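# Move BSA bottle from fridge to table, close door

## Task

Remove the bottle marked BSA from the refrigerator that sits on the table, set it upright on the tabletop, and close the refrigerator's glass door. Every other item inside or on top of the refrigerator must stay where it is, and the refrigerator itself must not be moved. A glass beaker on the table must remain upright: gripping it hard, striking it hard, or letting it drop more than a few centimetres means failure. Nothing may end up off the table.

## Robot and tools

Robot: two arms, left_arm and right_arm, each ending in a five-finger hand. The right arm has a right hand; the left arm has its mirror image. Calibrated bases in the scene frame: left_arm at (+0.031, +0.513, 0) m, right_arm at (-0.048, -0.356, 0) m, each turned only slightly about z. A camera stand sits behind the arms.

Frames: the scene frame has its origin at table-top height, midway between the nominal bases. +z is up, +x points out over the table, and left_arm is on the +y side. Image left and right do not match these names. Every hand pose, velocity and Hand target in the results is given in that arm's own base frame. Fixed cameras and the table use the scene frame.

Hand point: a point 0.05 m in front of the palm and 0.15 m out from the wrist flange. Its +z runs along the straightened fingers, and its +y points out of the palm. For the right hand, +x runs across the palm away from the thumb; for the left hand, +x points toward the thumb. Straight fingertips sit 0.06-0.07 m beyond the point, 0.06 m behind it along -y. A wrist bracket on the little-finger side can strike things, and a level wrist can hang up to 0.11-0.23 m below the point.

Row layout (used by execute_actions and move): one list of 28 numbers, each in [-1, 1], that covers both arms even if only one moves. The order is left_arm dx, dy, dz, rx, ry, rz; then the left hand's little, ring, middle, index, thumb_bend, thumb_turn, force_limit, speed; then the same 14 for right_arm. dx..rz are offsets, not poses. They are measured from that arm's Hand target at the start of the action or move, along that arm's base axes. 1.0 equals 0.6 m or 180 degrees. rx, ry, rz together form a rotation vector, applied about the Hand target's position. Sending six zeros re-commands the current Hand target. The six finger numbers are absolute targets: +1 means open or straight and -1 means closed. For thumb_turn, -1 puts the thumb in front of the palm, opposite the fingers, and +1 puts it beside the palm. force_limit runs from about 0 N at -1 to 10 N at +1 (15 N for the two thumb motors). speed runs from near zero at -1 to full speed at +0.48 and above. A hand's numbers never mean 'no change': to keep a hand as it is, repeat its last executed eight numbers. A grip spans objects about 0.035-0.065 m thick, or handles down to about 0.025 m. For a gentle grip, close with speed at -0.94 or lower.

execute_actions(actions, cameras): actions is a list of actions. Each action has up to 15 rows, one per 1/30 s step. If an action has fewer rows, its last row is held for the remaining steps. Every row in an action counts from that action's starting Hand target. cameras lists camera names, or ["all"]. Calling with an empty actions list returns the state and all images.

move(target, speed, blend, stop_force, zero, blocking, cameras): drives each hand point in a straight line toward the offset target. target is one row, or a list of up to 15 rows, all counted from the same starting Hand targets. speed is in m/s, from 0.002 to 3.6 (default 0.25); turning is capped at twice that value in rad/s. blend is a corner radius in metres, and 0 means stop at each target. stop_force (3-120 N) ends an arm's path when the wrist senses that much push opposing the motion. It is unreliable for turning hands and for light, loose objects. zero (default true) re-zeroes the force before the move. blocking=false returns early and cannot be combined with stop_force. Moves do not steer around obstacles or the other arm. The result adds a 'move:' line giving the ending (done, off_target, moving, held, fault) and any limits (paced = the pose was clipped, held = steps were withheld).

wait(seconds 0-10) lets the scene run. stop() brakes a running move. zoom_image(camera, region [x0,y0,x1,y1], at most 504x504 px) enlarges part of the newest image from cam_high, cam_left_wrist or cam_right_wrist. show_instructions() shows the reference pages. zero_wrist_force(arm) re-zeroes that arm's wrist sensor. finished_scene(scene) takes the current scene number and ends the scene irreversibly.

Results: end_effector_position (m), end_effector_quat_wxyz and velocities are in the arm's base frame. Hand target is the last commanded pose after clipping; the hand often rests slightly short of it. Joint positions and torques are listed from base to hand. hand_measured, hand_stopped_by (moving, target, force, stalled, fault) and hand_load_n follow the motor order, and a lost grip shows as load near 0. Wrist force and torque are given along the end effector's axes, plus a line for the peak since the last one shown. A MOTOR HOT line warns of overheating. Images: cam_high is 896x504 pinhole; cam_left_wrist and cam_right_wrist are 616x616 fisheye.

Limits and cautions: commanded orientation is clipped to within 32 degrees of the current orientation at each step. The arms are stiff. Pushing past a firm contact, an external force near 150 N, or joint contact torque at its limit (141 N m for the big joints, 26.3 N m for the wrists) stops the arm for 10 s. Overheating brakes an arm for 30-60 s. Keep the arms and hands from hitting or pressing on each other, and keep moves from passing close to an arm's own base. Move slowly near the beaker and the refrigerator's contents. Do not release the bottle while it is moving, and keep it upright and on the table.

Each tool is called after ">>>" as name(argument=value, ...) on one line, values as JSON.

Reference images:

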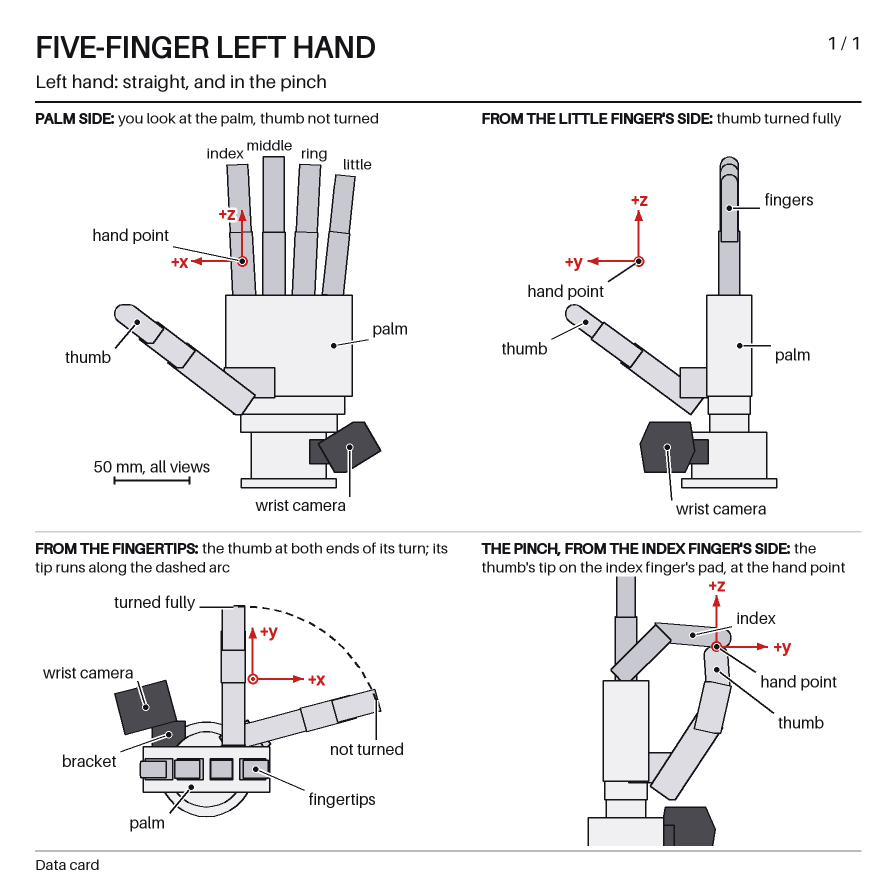

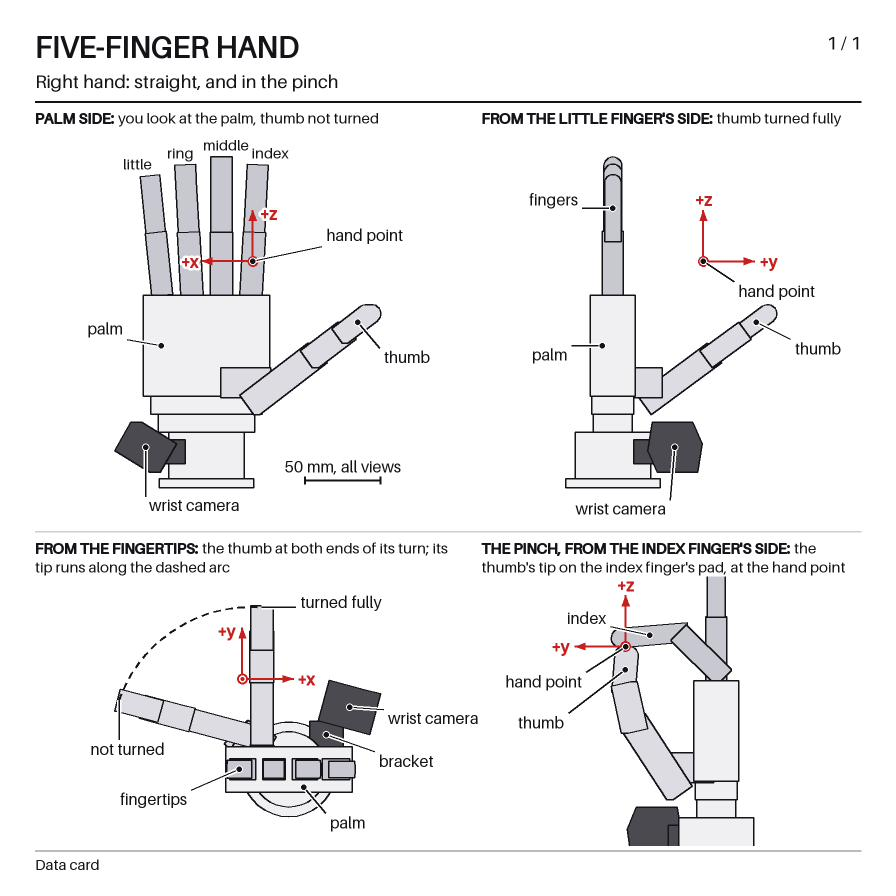

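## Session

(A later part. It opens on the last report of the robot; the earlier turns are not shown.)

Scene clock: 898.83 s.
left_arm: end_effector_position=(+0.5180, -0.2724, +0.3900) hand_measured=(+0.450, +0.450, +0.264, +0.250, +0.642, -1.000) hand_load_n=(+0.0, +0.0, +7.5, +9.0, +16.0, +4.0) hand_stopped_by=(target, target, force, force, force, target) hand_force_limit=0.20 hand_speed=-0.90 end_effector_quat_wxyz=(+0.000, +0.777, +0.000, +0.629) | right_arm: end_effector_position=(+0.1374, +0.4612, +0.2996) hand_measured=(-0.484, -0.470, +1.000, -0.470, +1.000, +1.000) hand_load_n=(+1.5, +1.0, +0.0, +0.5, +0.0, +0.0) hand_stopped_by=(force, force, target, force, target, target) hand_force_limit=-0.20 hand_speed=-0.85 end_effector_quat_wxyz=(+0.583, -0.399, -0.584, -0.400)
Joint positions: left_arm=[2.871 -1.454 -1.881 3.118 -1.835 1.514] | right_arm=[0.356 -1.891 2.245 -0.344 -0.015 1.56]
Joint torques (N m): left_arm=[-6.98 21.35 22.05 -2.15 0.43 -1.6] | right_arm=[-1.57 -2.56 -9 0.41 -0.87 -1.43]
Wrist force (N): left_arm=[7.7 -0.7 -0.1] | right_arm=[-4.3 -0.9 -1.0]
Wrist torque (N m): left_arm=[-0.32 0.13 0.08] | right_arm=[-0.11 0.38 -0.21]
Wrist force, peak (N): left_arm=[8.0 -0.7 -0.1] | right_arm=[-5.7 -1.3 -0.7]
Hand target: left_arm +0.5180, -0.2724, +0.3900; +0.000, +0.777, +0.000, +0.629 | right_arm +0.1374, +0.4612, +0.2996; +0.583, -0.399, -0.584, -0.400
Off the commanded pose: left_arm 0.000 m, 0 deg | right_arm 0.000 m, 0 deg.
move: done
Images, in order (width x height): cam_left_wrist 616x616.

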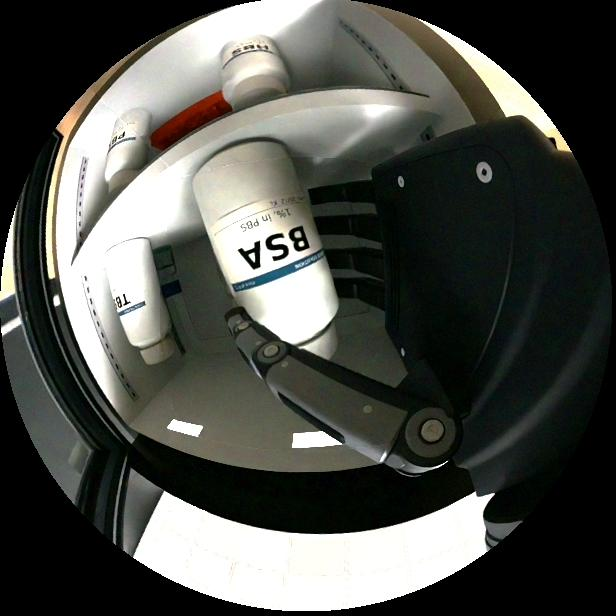

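>>> move(target=[[0,0,0.0333,0,0,0,0.45,0.45,-0.85,-0.8,-0.9,-1,0.2,-0.9, 0,0,0,0,0,0,-0.8,-0.8,1,-0.8,1,1,-0.2,-0.85]], speed=0.03, cameras=["cam_left_wrist","cam_right_wrist"])

>>> zoom_image(camera="cam_left_wrist", region=[180, 100, 480, 400])

Scene clock: 905.13 s.
left_arm: end_effector_position=(+0.5180, -0.2724, +0.4102) hand_measured=(+0.450, +0.450, +0.264, +0.250, +0.642, -1.000) hand_load_n=(+0.0, +0.0, +8.5, +9.0, +15.5, +1.0) hand_stopped_by=(target, target, force, force, force, target) hand_force_limit=0.20 hand_speed=-0.90 end_effector_quat_wxyz=(+0.000, +0.777, +0.000, +0.630) | right_arm: end_effector_position=(+0.1374, +0.4612, +0.2996) hand_measured=(-0.484, -0.470, +1.000, -0.470, +1.000, +1.000) hand_load_n=(+1.5, +1.0, +0.0, +0.5, +0.5, +0.0) hand_stopped_by=(force, force, target, force, target, target) hand_force_limit=-0.20 hand_speed=-0.85 end_effector_quat_wxyz=(+0.583, -0.399, -0.584, -0.400)
Joint positions: left_arm=[2.871 -1.446 -1.836 3.065 -1.835 1.514] | right_arm=[0.356 -1.891 2.245 -0.344 -0.015 1.56]
Joint torques (N m): left_arm=[-3.67 17.67 9.77 2.21 0.04 -1.02] | right_arm=[-1.64 -2.51 -8.36 0.38 -0.71 -1.55]
Wrist force (N): left_arm=[-0.7 -1.5 1.6] | right_arm=[-5.1 -1.1 -0.8]
Wrist torque (N m): left_arm=[-0.24 0.14 0.09] | right_arm=[-0.10 0.39 -0.21]
Wrist force, peak (N): left_arm=[8.1 -0.6 -0.2] | right_arm=[-5.8 -1.3 -0.7]
Hand target: left_arm +0.5180, -0.2724, +0.4100; +0.000, +0.777, +0.000, +0.629 | right_arm +0.1374, +0.4612, +0.2996; +0.583, -0.399, -0.584, -0.400
Off the commanded pose: left_arm 0.000 m, 0 deg | right_arm 0.000 m, 0 deg.
move: done
Images, in order (width x height): cam_left_wrist 616x616, cam_right_wrist 616x616.

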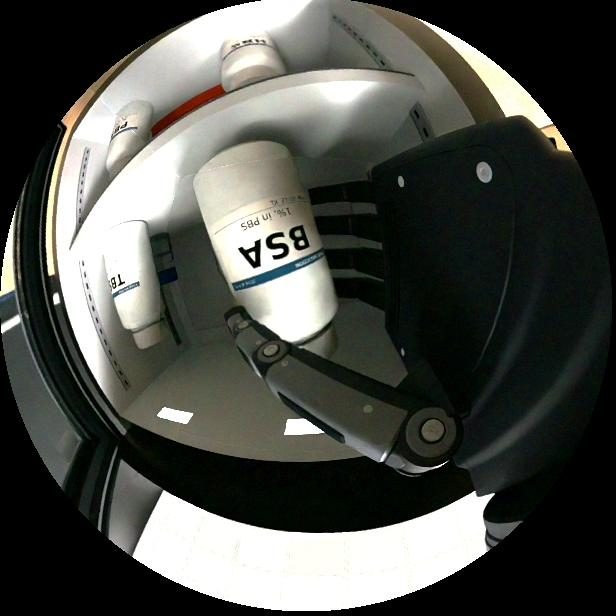

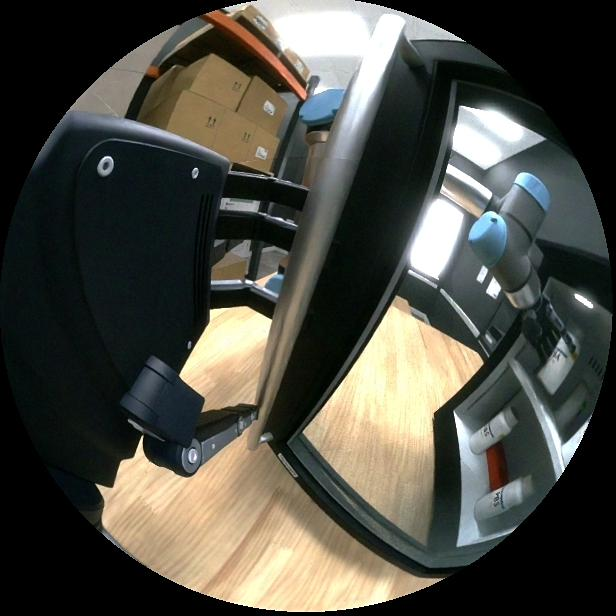

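Scaled by 1.680 from the camera's 616x616 image, which has a finer 880x880 frame.

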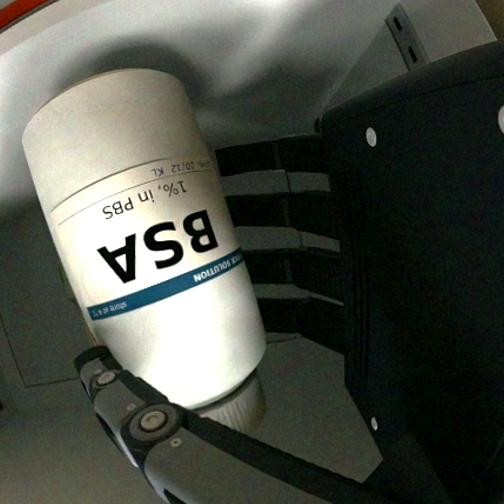

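>>> move(target=[[-0.2967,0,0,0,0,0,0.45,0.45,-0.85,-0.8,-0.9,-1,0.2,-0.9, 0,0,0,0,0,0,-0.8,-0.8,1,-0.8,1,1,-0.2,-0.85]], speed=0.08, cameras=["all"])

Scene clock: 958.47 s.
left_arm: end_effector_position=(+0.3399, -0.2724, +0.4099) hand_measured=(+0.450, +0.450, +0.264, +0.250, +0.642, -1.000) hand_load_n=(+0.0, +0.0, +8.5, +9.0, +15.5, +1.0) hand_stopped_by=(target, target, force, force, force, target) hand_force_limit=0.20 hand_speed=-0.90 end_effector_quat_wxyz=(+0.000, +0.777, +0.000, +0.629) | right_arm: end_effector_position=(+0.1374, +0.4612, +0.2996) hand_measured=(-0.484, -0.470, +1.000, -0.470, +1.000, +1.000) hand_load_n=(+1.5, +1.0, +0.0, +0.5, +0.5, +0.0) hand_stopped_by=(force, force, target, force, target, target) hand_force_limit=-0.20 hand_speed=-0.85 end_effector_quat_wxyz=(+0.583, -0.399, -0.584, -0.400)
Joint positions: left_arm=[2.585 -1.133 -2.057 2.945 -2.114 1.443] | right_arm=[0.356 -1.891 2.245 -0.344 -0.015 1.56]
Joint torques (N m): left_arm=[13.67 -8.77 31.8 1.94 1.1 2.02] | right_arm=[-2.19 -2.27 -8.08 0.34 -0.91 -1.51]
Wrist force (N): left_arm=[-0.4 -1.7 1.9] | right_arm=[-5.0 -1.0 -1.0]
Wrist torque (N m): left_arm=[-0.30 0.08 0.28] | right_arm=[-0.10 0.41 -0.23]
Wrist force, peak (N): left_arm=[-0.9 -1.8 2.6] | right_arm=[-5.4 -1.3 -0.8]
Hand target: left_arm +0.3400, -0.2724, +0.4100; +0.000, +0.777, +0.000, +0.629 | right_arm +0.1374, +0.4612, +0.2996; +0.583, -0.399, -0.584, -0.400
Off the commanded pose: left_arm 0.000 m, 0 deg | right_arm 0.000 m, 0 deg.
move: done

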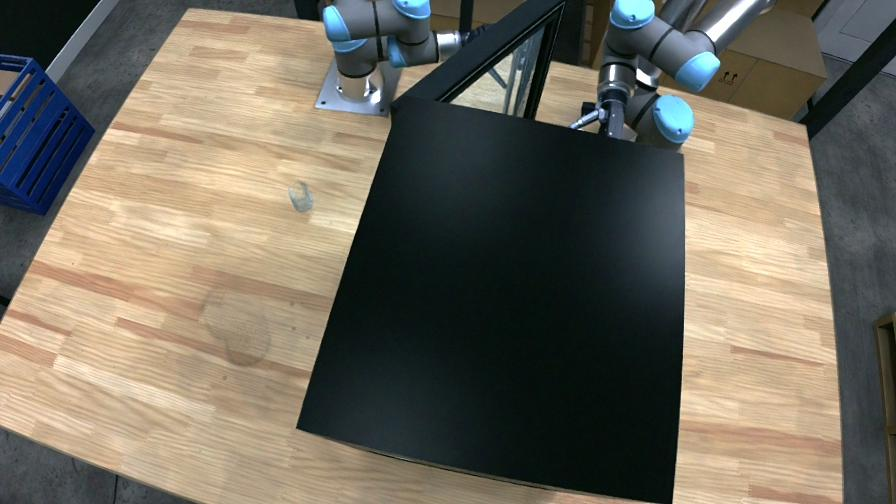

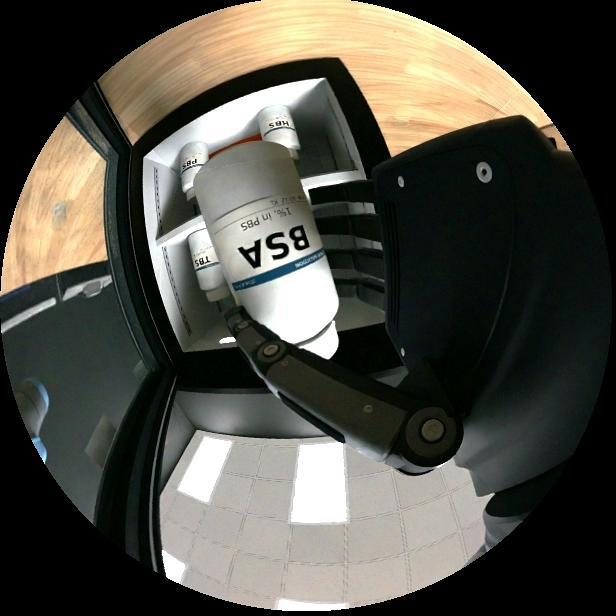

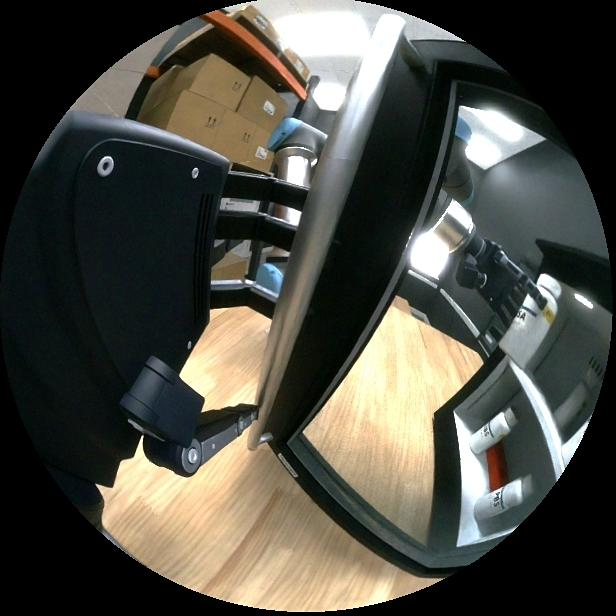

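>>> move(target=[[-0.0167,0.204,0,0,0,0.1389,0.45,0.45,-0.85,-0.8,-0.9,-1,0.2,-0.9, 0,0,0,0,0,0,-0.8,-0.8,1,-0.8,1,1,-0.2,-0.85],[0,0.3373,0,0,0,0.25,0.45,0.45,-0.85,-0.8,-0.9,-1,0.2,-0.9, 0,0,0,0,0,0,-0.8,-0.8,1,-0.8,1,1,-0.2,-0.85]], speed=0.1, blend=0.02, cameras=["all"])

Scene clock: 968.87 s.
left_arm: end_effector_position=(+0.3401, -0.0700, +0.4100) hand_measured=(+0.450, +0.450, +0.264, +0.250, +0.642, -1.000) hand_load_n=(+0.0, -0.5, +8.5, +9.5, +15.5, +0.5) hand_stopped_by=(target, target, force, force, force, target) hand_force_limit=0.20 hand_speed=-0.90 end_effector_quat_wxyz=(-0.241, +0.718, +0.297, +0.581) | right_arm: end_effector_position=(+0.1374, +0.4612, +0.2996) hand_measured=(-0.484, -0.470, +1.000, -0.470, +1.000, +1.000) hand_load_n=(+1.5, +1.0, +0.0, +0.5, +0.5, +0.0) hand_stopped_by=(force, force, target, force, target, target) hand_force_limit=-0.20 hand_speed=-0.85 end_effector_quat_wxyz=(+0.583, -0.399, -0.584, -0.400)
Joint positions: left_arm=[2.696 -1.238 -2.027 2.697 -2.745 1.039] | right_arm=[0.356 -1.891 2.245 -0.344 -0.015 1.56]
Joint torques (N m): left_arm=[-12.86 17.15 14.61 0.35 0.53 1.81] | right_arm=[-2.08 -3.16 -8.48 0.42 -0.61 -1.51]
Wrist force (N): left_arm=[-0.4 -1.7 2.4] | right_arm=[-4.9 -1.1 -0.7]
Wrist torque (N m): left_arm=[-0.33 0.11 0.11] | right_arm=[-0.12 0.40 -0.22]
Wrist force, peak (N): left_arm=[-0.5 -2.0 3.1] | right_arm=[-5.5 -1.3 -0.7]
Hand target: left_arm +0.3400, -0.0700, +0.4100; -0.241, +0.718, +0.297, +0.581 | right_arm +0.1374, +0.4612, +0.2996; +0.583, -0.399, -0.584, -0.400
Off the commanded pose: left_arm 0.000 m, 0 deg | right_arm 0.000 m, 0 deg.
move: done

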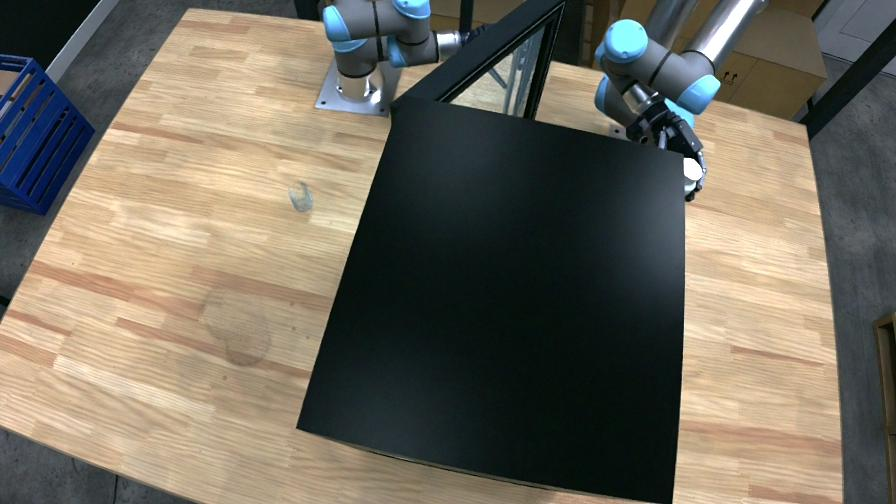

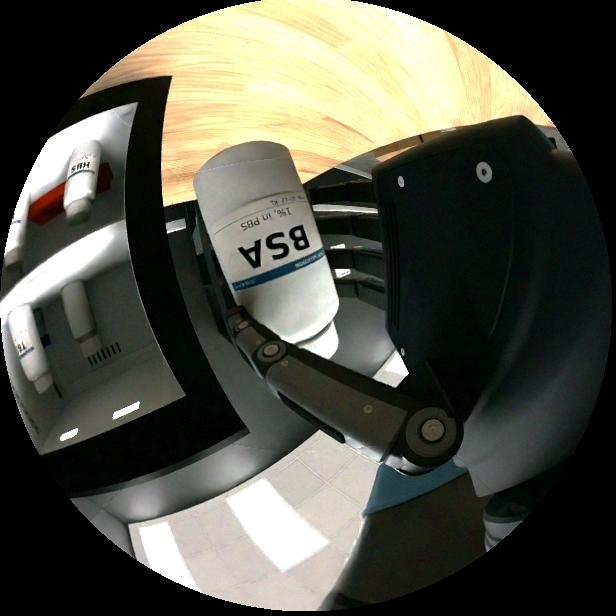

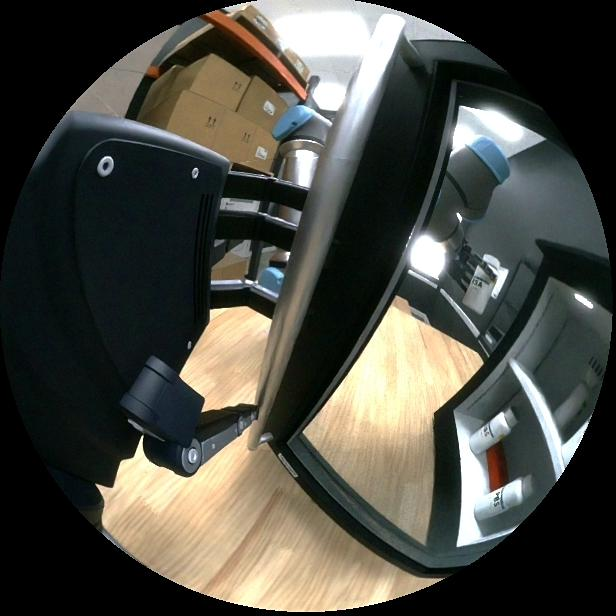

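>>> move(target=[[0.05,0.15,0,0,0,0.0278,0.45,0.45,-0.85,-0.8,-0.9,-1,0.2,-0.9, 0,0,0,0,0,0,-0.8,-0.8,1,-0.8,1,1,-0.2,-0.85],[0.1667,0.2834,0,0,0,-0.0167,0.45,0.45,-0.85,-0.8,-0.9,-1,0.2,-0.9, 0,0,0,0,0,0,-0.8,-0.8,1,-0.8,1,1,-0.2,-0.85]], speed=0.1, blend=0.02, cameras=["cam_high","cam_left_wrist"])

Scene clock: 975.43 s.
left_arm: end_effector_position=(+0.4400, +0.1001, +0.4100) hand_measured=(+0.450, +0.450, +0.264, +0.250, +0.642, -1.000) hand_load_n=(+0.0, +0.0, +8.5, +9.0, +16.0, +1.0) hand_stopped_by=(target, target, force, force, force, target) hand_force_limit=0.20 hand_speed=-0.90 end_effector_quat_wxyz=(-0.226, +0.726, +0.278, +0.587) | right_arm: end_effector_position=(+0.1374, +0.4612, +0.2996) hand_measured=(-0.484, -0.470, +1.000, -0.470, +1.000, +1.000) hand_load_n=(+1.5, +1.0, +0.0, +0.5, +0.5, +0.0) hand_stopped_by=(force, force, target, force, target, target) hand_force_limit=-0.20 hand_speed=-0.85 end_effector_quat_wxyz=(+0.583, -0.399, -0.584, -0.400)
Joint positions: left_arm=[3.704 -1.072 -2.086 2.946 -1.738 1.536] | right_arm=[0.356 -1.891 2.245 -0.344 -0.015 1.56]
Joint torques (N m): left_arm=[1.67 12.58 6.61 -0.08 0.65 -2.32] | right_arm=[-2.34 -3.46 -9.19 0.36 -0.76 -1.53]
Wrist force (N): left_arm=[-0.4 -2.0 1.8] | right_arm=[-4.5 -1.0 -0.9]
Wrist torque (N m): left_arm=[-0.35 0.11 0.30] | right_arm=[-0.11 0.40 -0.23]
Wrist force, peak (N): left_arm=[-0.3 -2.2 2.8] | right_arm=[-5.4 -1.4 -0.8]
Hand target: left_arm +0.4400, +0.1000, +0.4100; -0.226, +0.726, +0.278, +0.587 | right_arm +0.1374, +0.4612, +0.2996; +0.583, -0.399, -0.584, -0.400
Off the commanded pose: left_arm 0.000 m, 0 deg | right_arm 0.000 m, 0 deg.
move: done
Images, in order (width x height): cam_high 896x504, cam_left_wrist 616x616.

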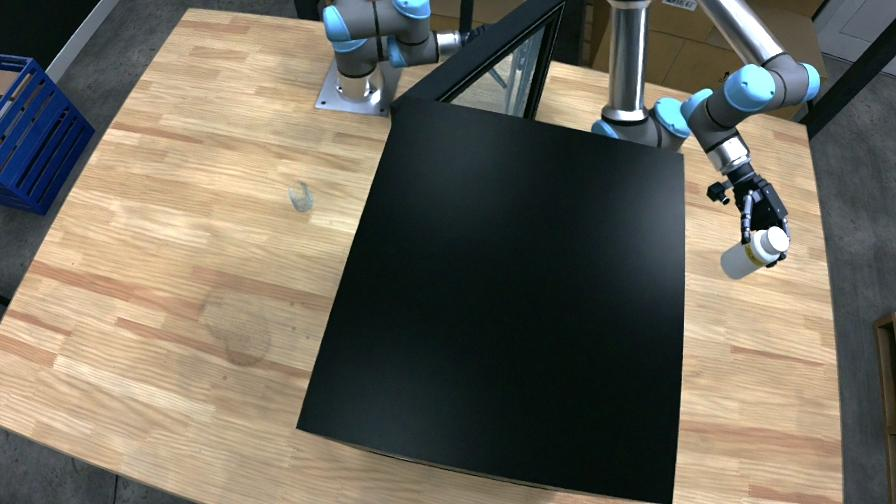

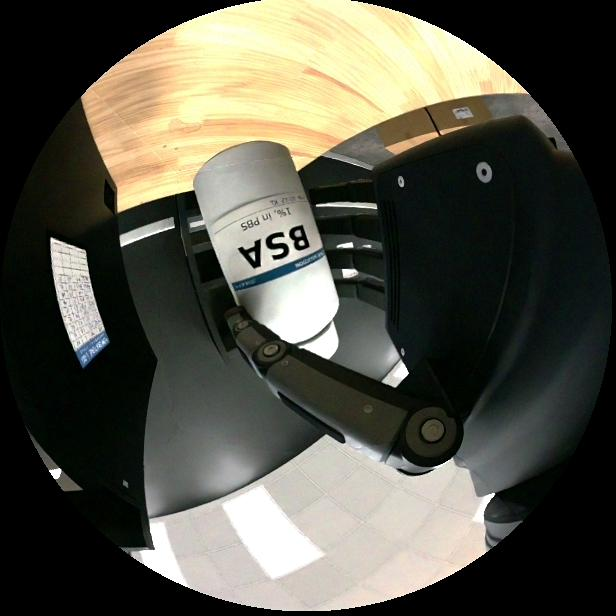

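>>> move(target=[[0.2,0.1667,0,0,0,-0.0667,0.45,0.45,-0.85,-0.8,-0.9,-1,0.2,-0.9, 0,0,0,0,0,0,-0.8,-0.8,1,-0.8,1,1,-0.2,-0.85]], speed=0.1, cameras=["cam_high"])

>>> move(target=[[0,0,-0.4,0.0577,0.0333,0,0.45,0.45,-0.85,-0.8,-0.9,-1,0.2,-0.9, 0,0,0,0,0,0,-0.8,-0.8,1,-0.8,1,1,-0.2,-0.85]], speed=0.1, cameras=["cam_high","cam_left_wrist","cam_right_wrist"])

>>> zoom_image(camera="cam_high", region=[600, 120, 850, 370])

Scene clock: 993.27 s.
left_arm: end_effector_position=(+0.5600, +0.2002, +0.4100) hand_measured=(+0.450, +0.450, +0.264, +0.250, +0.642, -1.000) hand_load_n=(+0.0, +0.0, +8.5, +9.0, +15.5, +0.5) hand_stopped_by=(target, target, force, force, force, target) hand_force_limit=0.20 hand_speed=-0.90 end_effector_quat_wxyz=(-0.163, +0.751, +0.201, +0.608) | right_arm: end_effector_position=(+0.1374, +0.4612, +0.2996) hand_measured=(-0.484, -0.470, +1.000, -0.470, +1.000, +1.000) hand_load_n=(+1.0, +1.0, +0.0, +0.5, +0.0, +0.0) hand_stopped_by=(force, force, target, force, target, target) hand_force_limit=-0.20 hand_speed=-0.85 end_effector_quat_wxyz=(+0.583, -0.399, -0.584, -0.400)
Joint positions: left_arm=[3.933 -1.435 -1.845 3.064 -1.309 1.629] | right_arm=[0.356 -1.891 2.245 -0.344 -0.015 1.56]
Joint torques (N m): left_arm=[-12.63 19.65 11.91 -0.6 0.25 -2.59] | right_arm=[-1.55 -3.38 -8.58 0.52 -0.72 -1.61]
Wrist force (N): left_arm=[-0.3 -1.4 1.8] | right_arm=[-4.1 -0.8 -1.0]
Wrist torque (N m): left_arm=[-0.26 0.11 0.14] | right_arm=[-0.10 0.39 -0.22]
Wrist force, peak (N): left_arm=[-0.4 -1.9 2.9] | right_arm=[-5.6 -1.1 -0.7]
Hand target: left_arm +0.5600, +0.2001, +0.4100; -0.163, +0.751, +0.201, +0.608 | right_arm +0.1374, +0.4612, +0.2996; +0.583, -0.399, -0.584, -0.400
Off the commanded pose: left_arm 0.000 m, 0 deg | right_arm 0.000 m, 0 deg.
move: done
Images, in order (width x height): cam_high 896x504.

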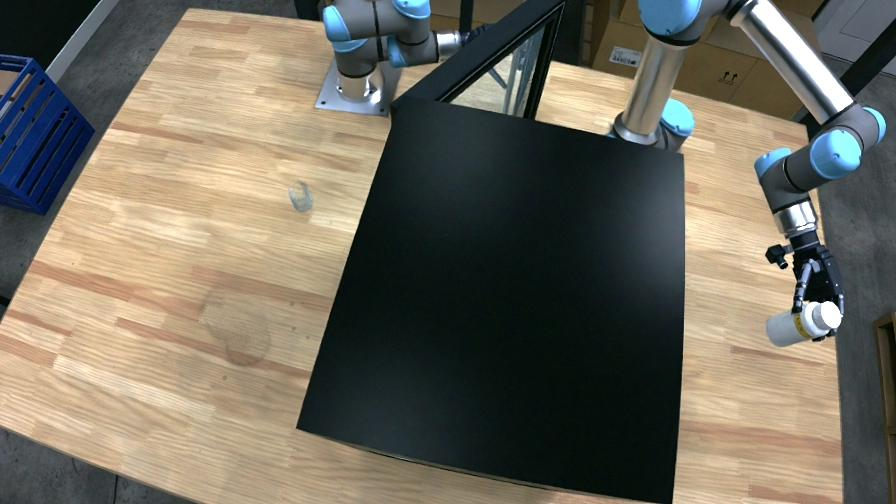

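Scene clock: 996.13 s.
left_arm: end_effector_position=(+0.5600, +0.2000, +0.1699) hand_measured=(+0.450, +0.450, +0.264, +0.250, +0.642, -1.000) hand_load_n=(+0.0, +0.0, +8.5, +9.0, +16.0, +1.0) hand_stopped_by=(target, target, force, force, force, target) hand_force_limit=0.20 hand_speed=-0.90 end_effector_quat_wxyz=(-0.241, +0.764, +0.136, +0.583) | right_arm: end_effector_position=(+0.1374, +0.4612, +0.2996) hand_measured=(-0.484, -0.470, +1.000, -0.470, +1.000, +1.000) hand_load_n=(+1.5, +0.5, +0.0, +0.5, +0.0, +0.0) hand_stopped_by=(force, force, target, force, target, target) hand_force_limit=-0.20 hand_speed=-0.85 end_effector_quat_wxyz=(+0.583, -0.399, -0.584, -0.400)
Joint positions: left_arm=[3.915 -1.709 -2.235 3.735 -1.37 1.828] | right_arm=[0.356 -1.891 2.245 -0.344 -0.015 1.56]
Joint torques (N m): left_arm=[-6.07 28.63 26.17 1.77 1.08 -2.54] | right_arm=[-1.67 -3.74 -8.29 0.34 -0.51 -1.71]
Wrist force (N): left_arm=[-0.6 -1.4 1.6] | right_arm=[-5.2 -1.3 -0.8]
Wrist torque (N m): left_arm=[-0.24 0.12 0.24] | right_arm=[-0.13 0.39 -0.23]
Wrist force, peak (N): left_arm=[-0.4 -2.0 2.1] | right_arm=[-5.4 -1.2 -0.8]
Hand target: left_arm +0.5600, +0.2001, +0.1700; -0.241, +0.764, +0.136, +0.584 | right_arm +0.1374, +0.4612, +0.2996; +0.583, -0.399, -0.584, -0.400
Off the commanded pose: left_arm 0.000 m, 0 deg | right_arm 0.000 m, 0 deg.
move: done

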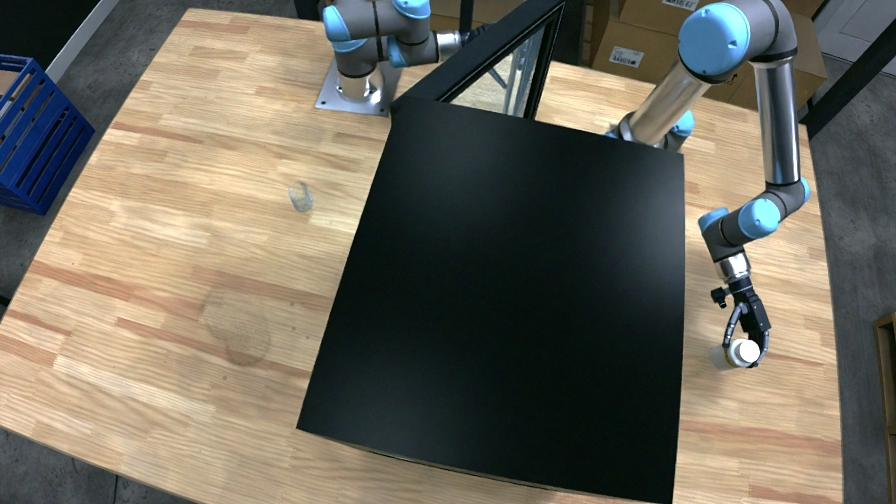

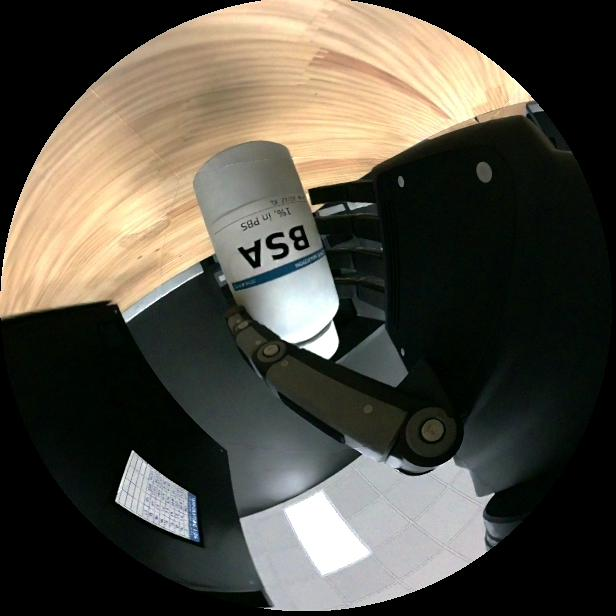

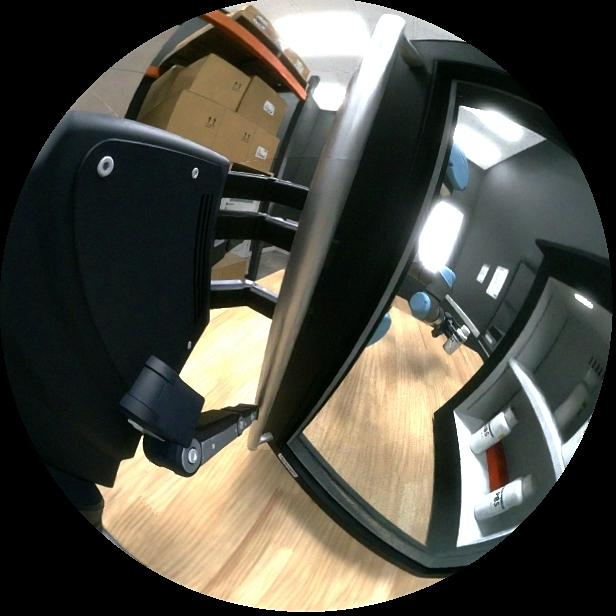

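Scaled by 2.016 from the camera's 896x504 image, which has a finer 1280x720 frame.

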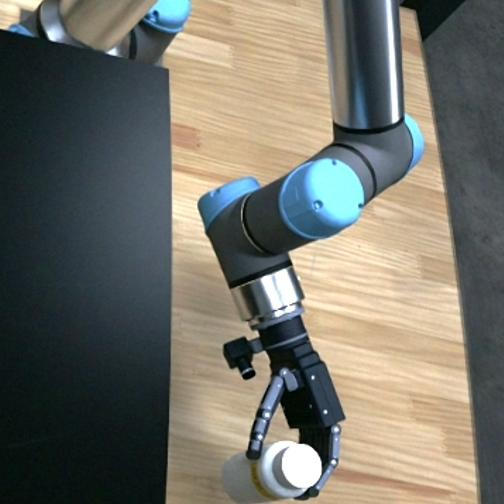

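>>> move(target=[[0,0,-0.14,0,0,0,0.45,0.45,-0.85,-0.8,-0.9,-1,0.2,-0.9, 0,0,0,0,0,0,-0.8,-0.8,1,-0.8,1,1,-0.2,-0.85]], speed=0.03, stop_force=4, cameras=["cam_high","cam_left_wrist"])

>>> zoom_image(camera="cam_high", region=[600, 170, 850, 420])

Scene clock: 1004.40 s.
left_arm: end_effector_position=(+0.5600, +0.2001, +0.1030) hand_measured=(+0.450, +0.450, +0.264, +0.250, +0.642, -1.000) hand_load_n=(+0.0, +0.0, +8.5, +8.5, +16.0, +1.0) hand_stopped_by=(target, target, force, force, force, target) hand_force_limit=0.20 hand_speed=-0.90 end_effector_quat_wxyz=(-0.241, +0.764, +0.136, +0.583) | right_arm: end_effector_position=(+0.1374, +0.4612, +0.2996) hand_measured=(-0.484, -0.470, +1.000, -0.470, +1.000, +1.000) hand_load_n=(+1.5, +0.5, +0.0, +0.5, +0.0, +0.5) hand_stopped_by=(force, force, target, force, target, target) hand_force_limit=-0.20 hand_speed=-0.85 end_effector_quat_wxyz=(+0.583, -0.399, -0.584, -0.400)
Joint positions: left_arm=[3.915 -1.871 -2.29 3.952 -1.37 1.828] | right_arm=[0.356 -1.891 2.245 -0.344 -0.015 1.56]
Joint torques (N m): left_arm=[5.83 13.69 23.13 2.16 1.25 1.01] | right_arm=[-1.57 -3.35 -7.54 0.22 -0.67 -1.64]
Wrist force (N): left_arm=[-0.7 -0.9 1.8] | right_arm=[-5.2 -1.3 -0.8]
Wrist torque (N m): left_arm=[-0.17 0.18 0.19] | right_arm=[-0.13 0.39 -0.22]
Wrist force, peak (N): left_arm=[13.3 -6.4 -1.9] | right_arm=[-5.6 -1.2 -0.9]
Hand target: left_arm +0.5600, +0.2000, +0.1029; -0.241, +0.764, +0.136, +0.583 (not the last commanded pose) | right_arm +0.1374, +0.4612, +0.2996; +0.583, -0.399, -0.584, -0.400
Off the commanded pose: left_arm 0.017 m, 0 deg | right_arm 0.000 m, 0 deg.
move: contact (left_arm)
Images, in order (width x height): cam_high 896x504, cam_left_wrist 616x616.

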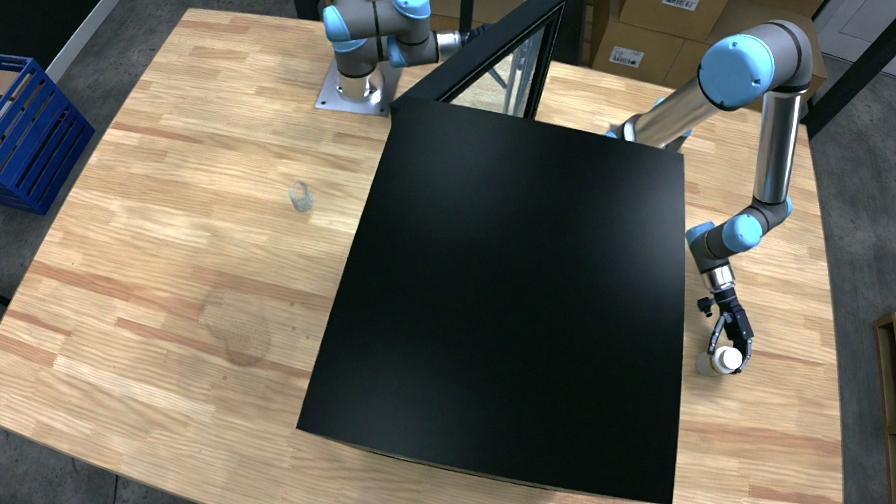

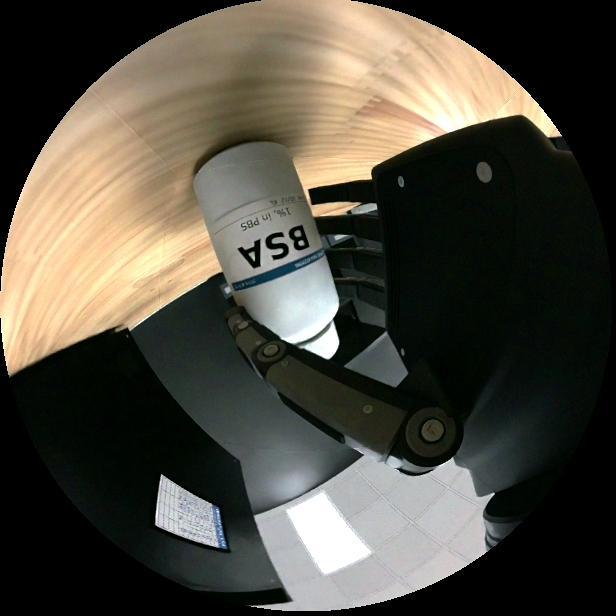

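Scaled by 2.016 from the camera's 896x504 image, which has a finer 1280x720 frame.

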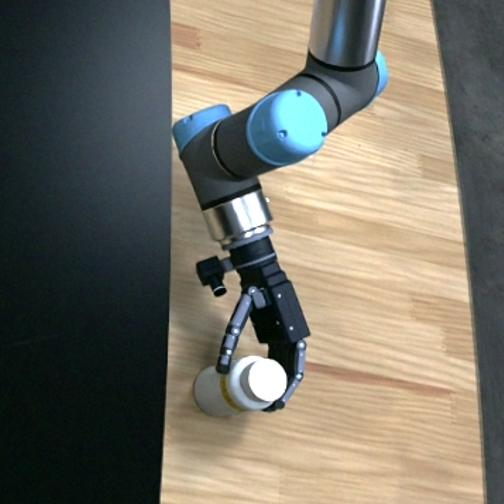

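>>> move(target=[[0,0,-0.0033,0,0,0,0.45,0.45,-0.85,-0.8,-0.9,-1,0.2,-0.9, 0,0,0,0,0,0,-0.8,-0.8,1,-0.8,1,1,-0.2,-0.85]], speed=0.02)

>>> move(target=[[0,0,0,0,0,0,0.6,0.6,0.6,0.6,1,-1,0.2,-0.85, 0,0,0,0,0,0,-0.8,-0.8,1,-0.8,1,1,-0.2,-0.85]], speed=0.02, cameras=["cam_high","cam_left_wrist"])

>>> zoom_image(camera="cam_high", region=[600, 170, 850, 420])

Scene clock: 1011.33 s.
left_arm: end_effector_position=(+0.5600, +0.2001, +0.1010) hand_measured=(+0.450, +0.450, +0.264, +0.250, +0.642, -1.000) hand_load_n=(+0.0, +0.0, +8.0, +10.0, +15.0, +8.0) hand_stopped_by=(target, target, force, force, force, target) hand_force_limit=0.20 hand_speed=-0.90 end_effector_quat_wxyz=(-0.241, +0.764, +0.136, +0.584) | right_arm: end_effector_position=(+0.1374, +0.4612, +0.2996) hand_measured=(-0.484, -0.470, +1.000, -0.470, +1.000, +1.000) hand_load_n=(+1.0, +1.0, +0.0, +0.5, +0.0, +0.0) hand_stopped_by=(force, force, target, force, target, target) hand_force_limit=-0.20 hand_speed=-0.85 end_effector_quat_wxyz=(+0.583, -0.399, -0.584, -0.400)
Joint positions: left_arm=[3.915 -1.877 -2.291 3.959 -1.37 1.828] | right_arm=[0.356 -1.891 2.245 -0.344 -0.015 1.56]
Joint torques (N m): left_arm=[-11.82 9.59 -9.2 -2.91 1.34 1.18] | right_arm=[-1.95 -4.48 -9.13 0.33 -0.46 -1.49]
Wrist force (N): left_arm=[17.5 -8.8 -3.0] | right_arm=[-4.7 -0.9 -0.9]
Wrist torque (N m): left_arm=[-0.26 0.30 0.22] | right_arm=[-0.09 0.38 -0.21]
Wrist force, peak (N): left_arm=[18.0 -9.0 -3.1] | right_arm=[-5.5 -1.2 -0.7]
Hand target: left_arm +0.5600, +0.2000, +0.1010; -0.241, +0.764, +0.136, +0.583 | right_arm +0.1374, +0.4612, +0.2996; +0.583, -0.399, -0.584, -0.400
Off the commanded pose: left_arm 0.000 m, 0 deg | right_arm 0.000 m, 0 deg.
move: done

Scene clock: 1013.27 s.
left_arm: end_effector_position=(+0.5600, +0.2000, +0.1010) hand_measured=(+0.600, +0.600, +0.600, +0.600, +1.000, -1.000) hand_load_n=(+0.0, +0.0, +0.0, +0.0, -0.5, +0.0) hand_stopped_by=(target, target, target, target, target, target) hand_force_limit=0.20 hand_speed=-0.85 end_effector_quat_wxyz=(-0.241, +0.764, +0.136, +0.583) | right_arm: end_effector_position=(+0.1374, +0.4612, +0.2996) hand_measured=(-0.484, -0.470, +1.000, -0.470, +1.000, +1.000) hand_load_n=(+1.0, +1.0, +0.0, +0.5, +0.5, +0.0) hand_stopped_by=(force, force, target, force, target, target) hand_force_limit=-0.20 hand_speed=-0.85 end_effector_quat_wxyz=(+0.583, -0.399, -0.584, -0.400)
Joint positions: left_arm=[3.915 -1.876 -2.291 3.958 -1.37 1.828] | right_arm=[0.356 -1.891 2.245 -0.344 -0.015 1.56]
Joint torques (N m): left_arm=[-11.78 36.28 23.04 1.43 1.28 1.07] | right_arm=[-2.73 -4.42 -9.4 0.36 -0.54 -1.63]
Wrist force (N): left_arm=[1.6 -2.4 1.1] | right_arm=[-4.2 -0.9 -1.2]
Wrist torque (N m): left_arm=[-0.32 0.12 0.26] | right_arm=[-0.10 0.40 -0.23]
Wrist force, peak (N): left_arm=[17.9 -9.0 -3.4] | right_arm=[-5.6 -1.2 -0.9]
Hand target: left_arm +0.5600, +0.2000, +0.1010; -0.241, +0.764, +0.136, +0.583 | right_arm +0.1374, +0.4612, +0.2996; +0.583, -0.399, -0.584, -0.400
Off the commanded pose: left_arm 0.000 m, 0 deg | right_arm 0.000 m, 0 deg.
move: done
Images, in order (width x height): cam_high 896x504, cam_left_wrist 616x616.

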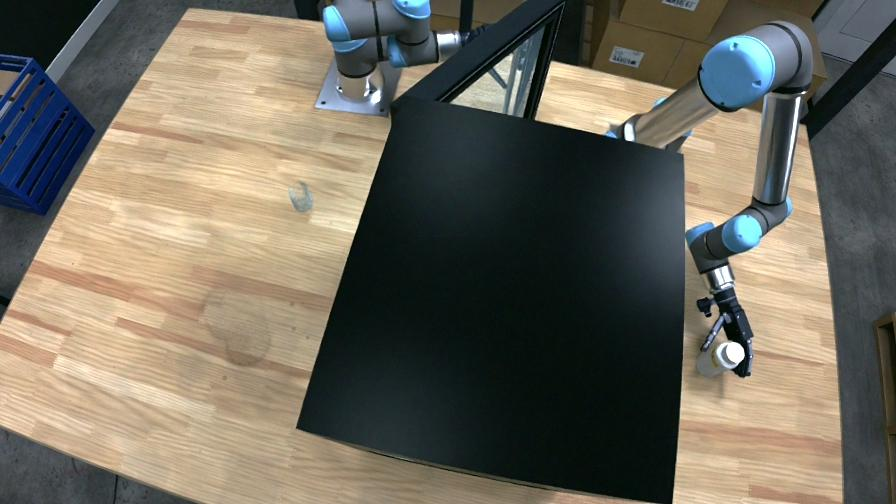

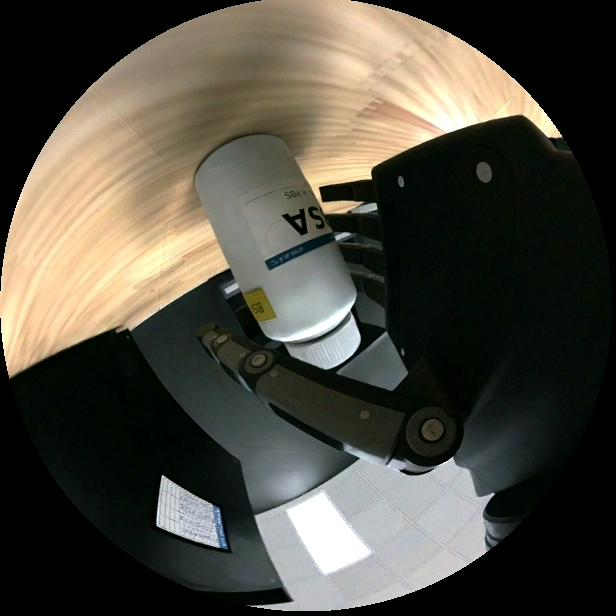

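Scaled by 2.016 from the camera's 896x504 image, which has a finer 1280x720 frame.

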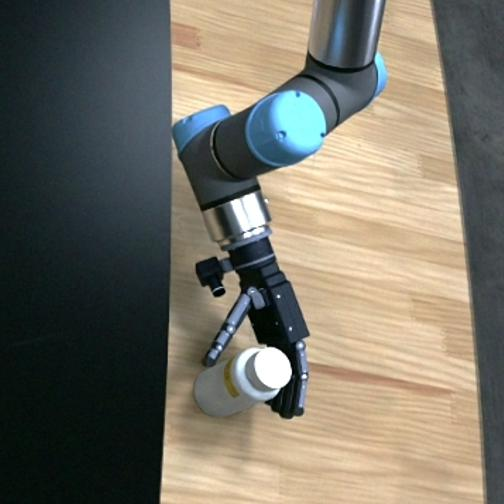

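>>> move(target=[[0,0,0,0,0,0,1,1,1,1,1,-1,0.2,-0.5, 0,0,0,0,0,0,-0.8,-0.8,1,-0.8,1,1,-0.2,-0.85]], speed=0.02)

>>> move(target=[[-0.159,-0.0917,0.02,0,0,0,1,1,1,1,1,-1,0.2,-0.5, 0,0,0,0,0,0,-0.8,-0.8,1,-0.8,1,1,-0.2,-0.85]], speed=0.08, cameras=["cam_high","cam_left_wrist"])

>>> zoom_image(camera="cam_high", region=[600, 170, 850, 420])

Scene clock: 1029.87 s.
left_arm: end_effector_position=(+0.5600, +0.2000, +0.1010) hand_measured=(+1.000, +1.000, +1.000, +1.000, +1.000, -1.000) hand_load_n=(+0.0, +0.0, +0.0, +0.0, +0.0, +0.0) hand_stopped_by=(target, target, target, target, target, target) hand_force_limit=0.20 hand_speed=-0.50 end_effector_quat_wxyz=(-0.241, +0.764, +0.136, +0.583) | right_arm: end_effector_position=(+0.1374, +0.4612, +0.2996) hand_measured=(-0.484, -0.470, +1.000, -0.470, +1.000, +1.000) hand_load_n=(+1.5, +0.5, +0.0, +0.5, +0.5, +0.0) hand_stopped_by=(force, force, target, force, target, target) hand_force_limit=-0.20 hand_speed=-0.85 end_effector_quat_wxyz=(+0.583, -0.399, -0.584, -0.400)
Joint positions: left_arm=[3.915 -1.876 -2.291 3.958 -1.37 1.828] | right_arm=[0.356 -1.891 2.245 -0.344 -0.015 1.56]
Joint torques (N m): left_arm=[-12.57 36.25 19.54 0.51 0.11 1.12] | right_arm=[-2.5 -4.99 -10.09 0.53 -0.49 -1.62]
Wrist force (N): left_arm=[1.3 -2.0 1.6] | right_arm=[-5.3 -1.2 -0.7]
Wrist torque (N m): left_arm=[-0.30 0.15 0.22] | right_arm=[-0.12 0.40 -0.22]
Wrist force, peak (N): left_arm=[1.7 -2.6 1.3] | right_arm=[-5.7 -1.2 -0.7]
Hand target: left_arm +0.5600, +0.2000, +0.1010; -0.241, +0.764, +0.136, +0.583 | right_arm +0.1374, +0.4612, +0.2996; +0.583, -0.399, -0.584, -0.400
Off the commanded pose: left_arm 0.000 m, 0 deg | right_arm 0.000 m, 0 deg.
move: done

Scene clock: 1031.67 s.
left_arm: end_effector_position=(+0.4646, +0.1451, +0.1129) hand_measured=(+1.000, +1.000, +1.000, +1.000, +1.000, -1.000) hand_load_n=(+0.0, +0.0, +0.0, +0.0, +0.0, +0.0) hand_stopped_by=(target, target, target, target, target, target) hand_force_limit=0.20 hand_speed=-0.50 end_effector_quat_wxyz=(-0.241, +0.764, +0.136, +0.583) | right_arm: end_effector_position=(+0.1374, +0.4612, +0.2996) hand_measured=(-0.484, -0.470, +1.000, -0.470, +1.000, +1.000) hand_load_n=(+1.5, +0.5, +0.0, +0.5, +0.5, +0.0) hand_stopped_by=(force, force, target, force, target, target) hand_force_limit=-0.20 hand_speed=-0.85 end_effector_quat_wxyz=(+0.583, -0.399, -0.584, -0.400)
Joint positions: left_arm=[4.054 -1.614 -2.592 3.988 -1.233 1.858] | right_arm=[0.356 -1.891 2.245 -0.344 -0.015 1.56]
Joint torques (N m): left_arm=[-13.56 5.21 18.52 1.78 -0.91 -1.59] | right_arm=[-2.48 -4.72 -8.04 0.54 -0.44 -1.39]
Wrist force (N): left_arm=[1.6 -2.6 1.9] | right_arm=[-4.3 -0.9 -1.0]
Wrist torque (N m): left_arm=[-0.42 0.14 0.11] | right_arm=[-0.10 0.39 -0.22]
Wrist force, peak (N): left_arm=[1.5 -2.8 1.8] | right_arm=[-5.4 -1.2 -0.7]
Hand target: left_arm +0.4646, +0.1450, +0.1130; -0.241, +0.764, +0.136, +0.583 | right_arm +0.1374, +0.4612, +0.2996; +0.583, -0.399, -0.584, -0.400
Off the commanded pose: left_arm 0.000 m, 0 deg | right_arm 0.000 m, 0 deg.
move: done
Images, in order (width x height): cam_high 896x504, cam_left_wrist 616x616.

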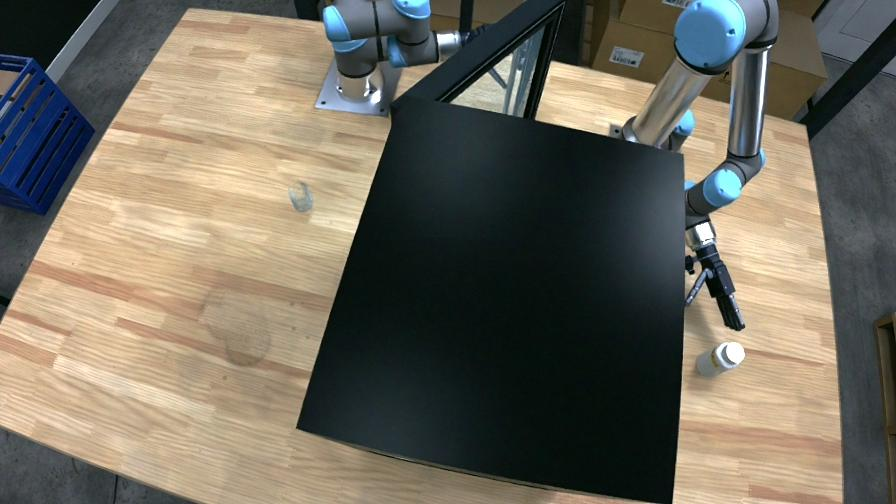

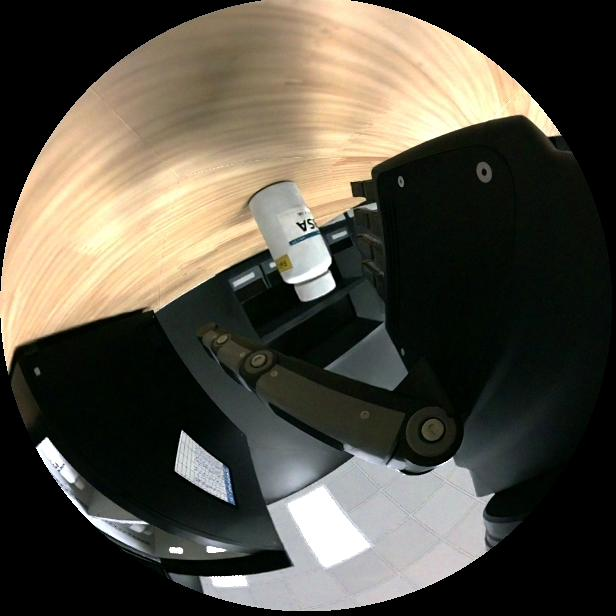

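Scaled by 2.016 from the camera's 896x504 image, which has a finer 1280x720 frame.

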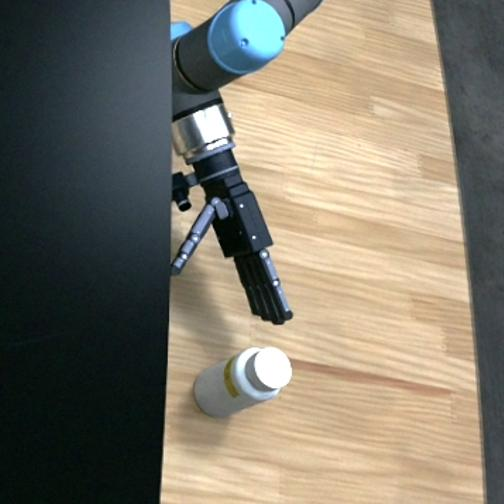

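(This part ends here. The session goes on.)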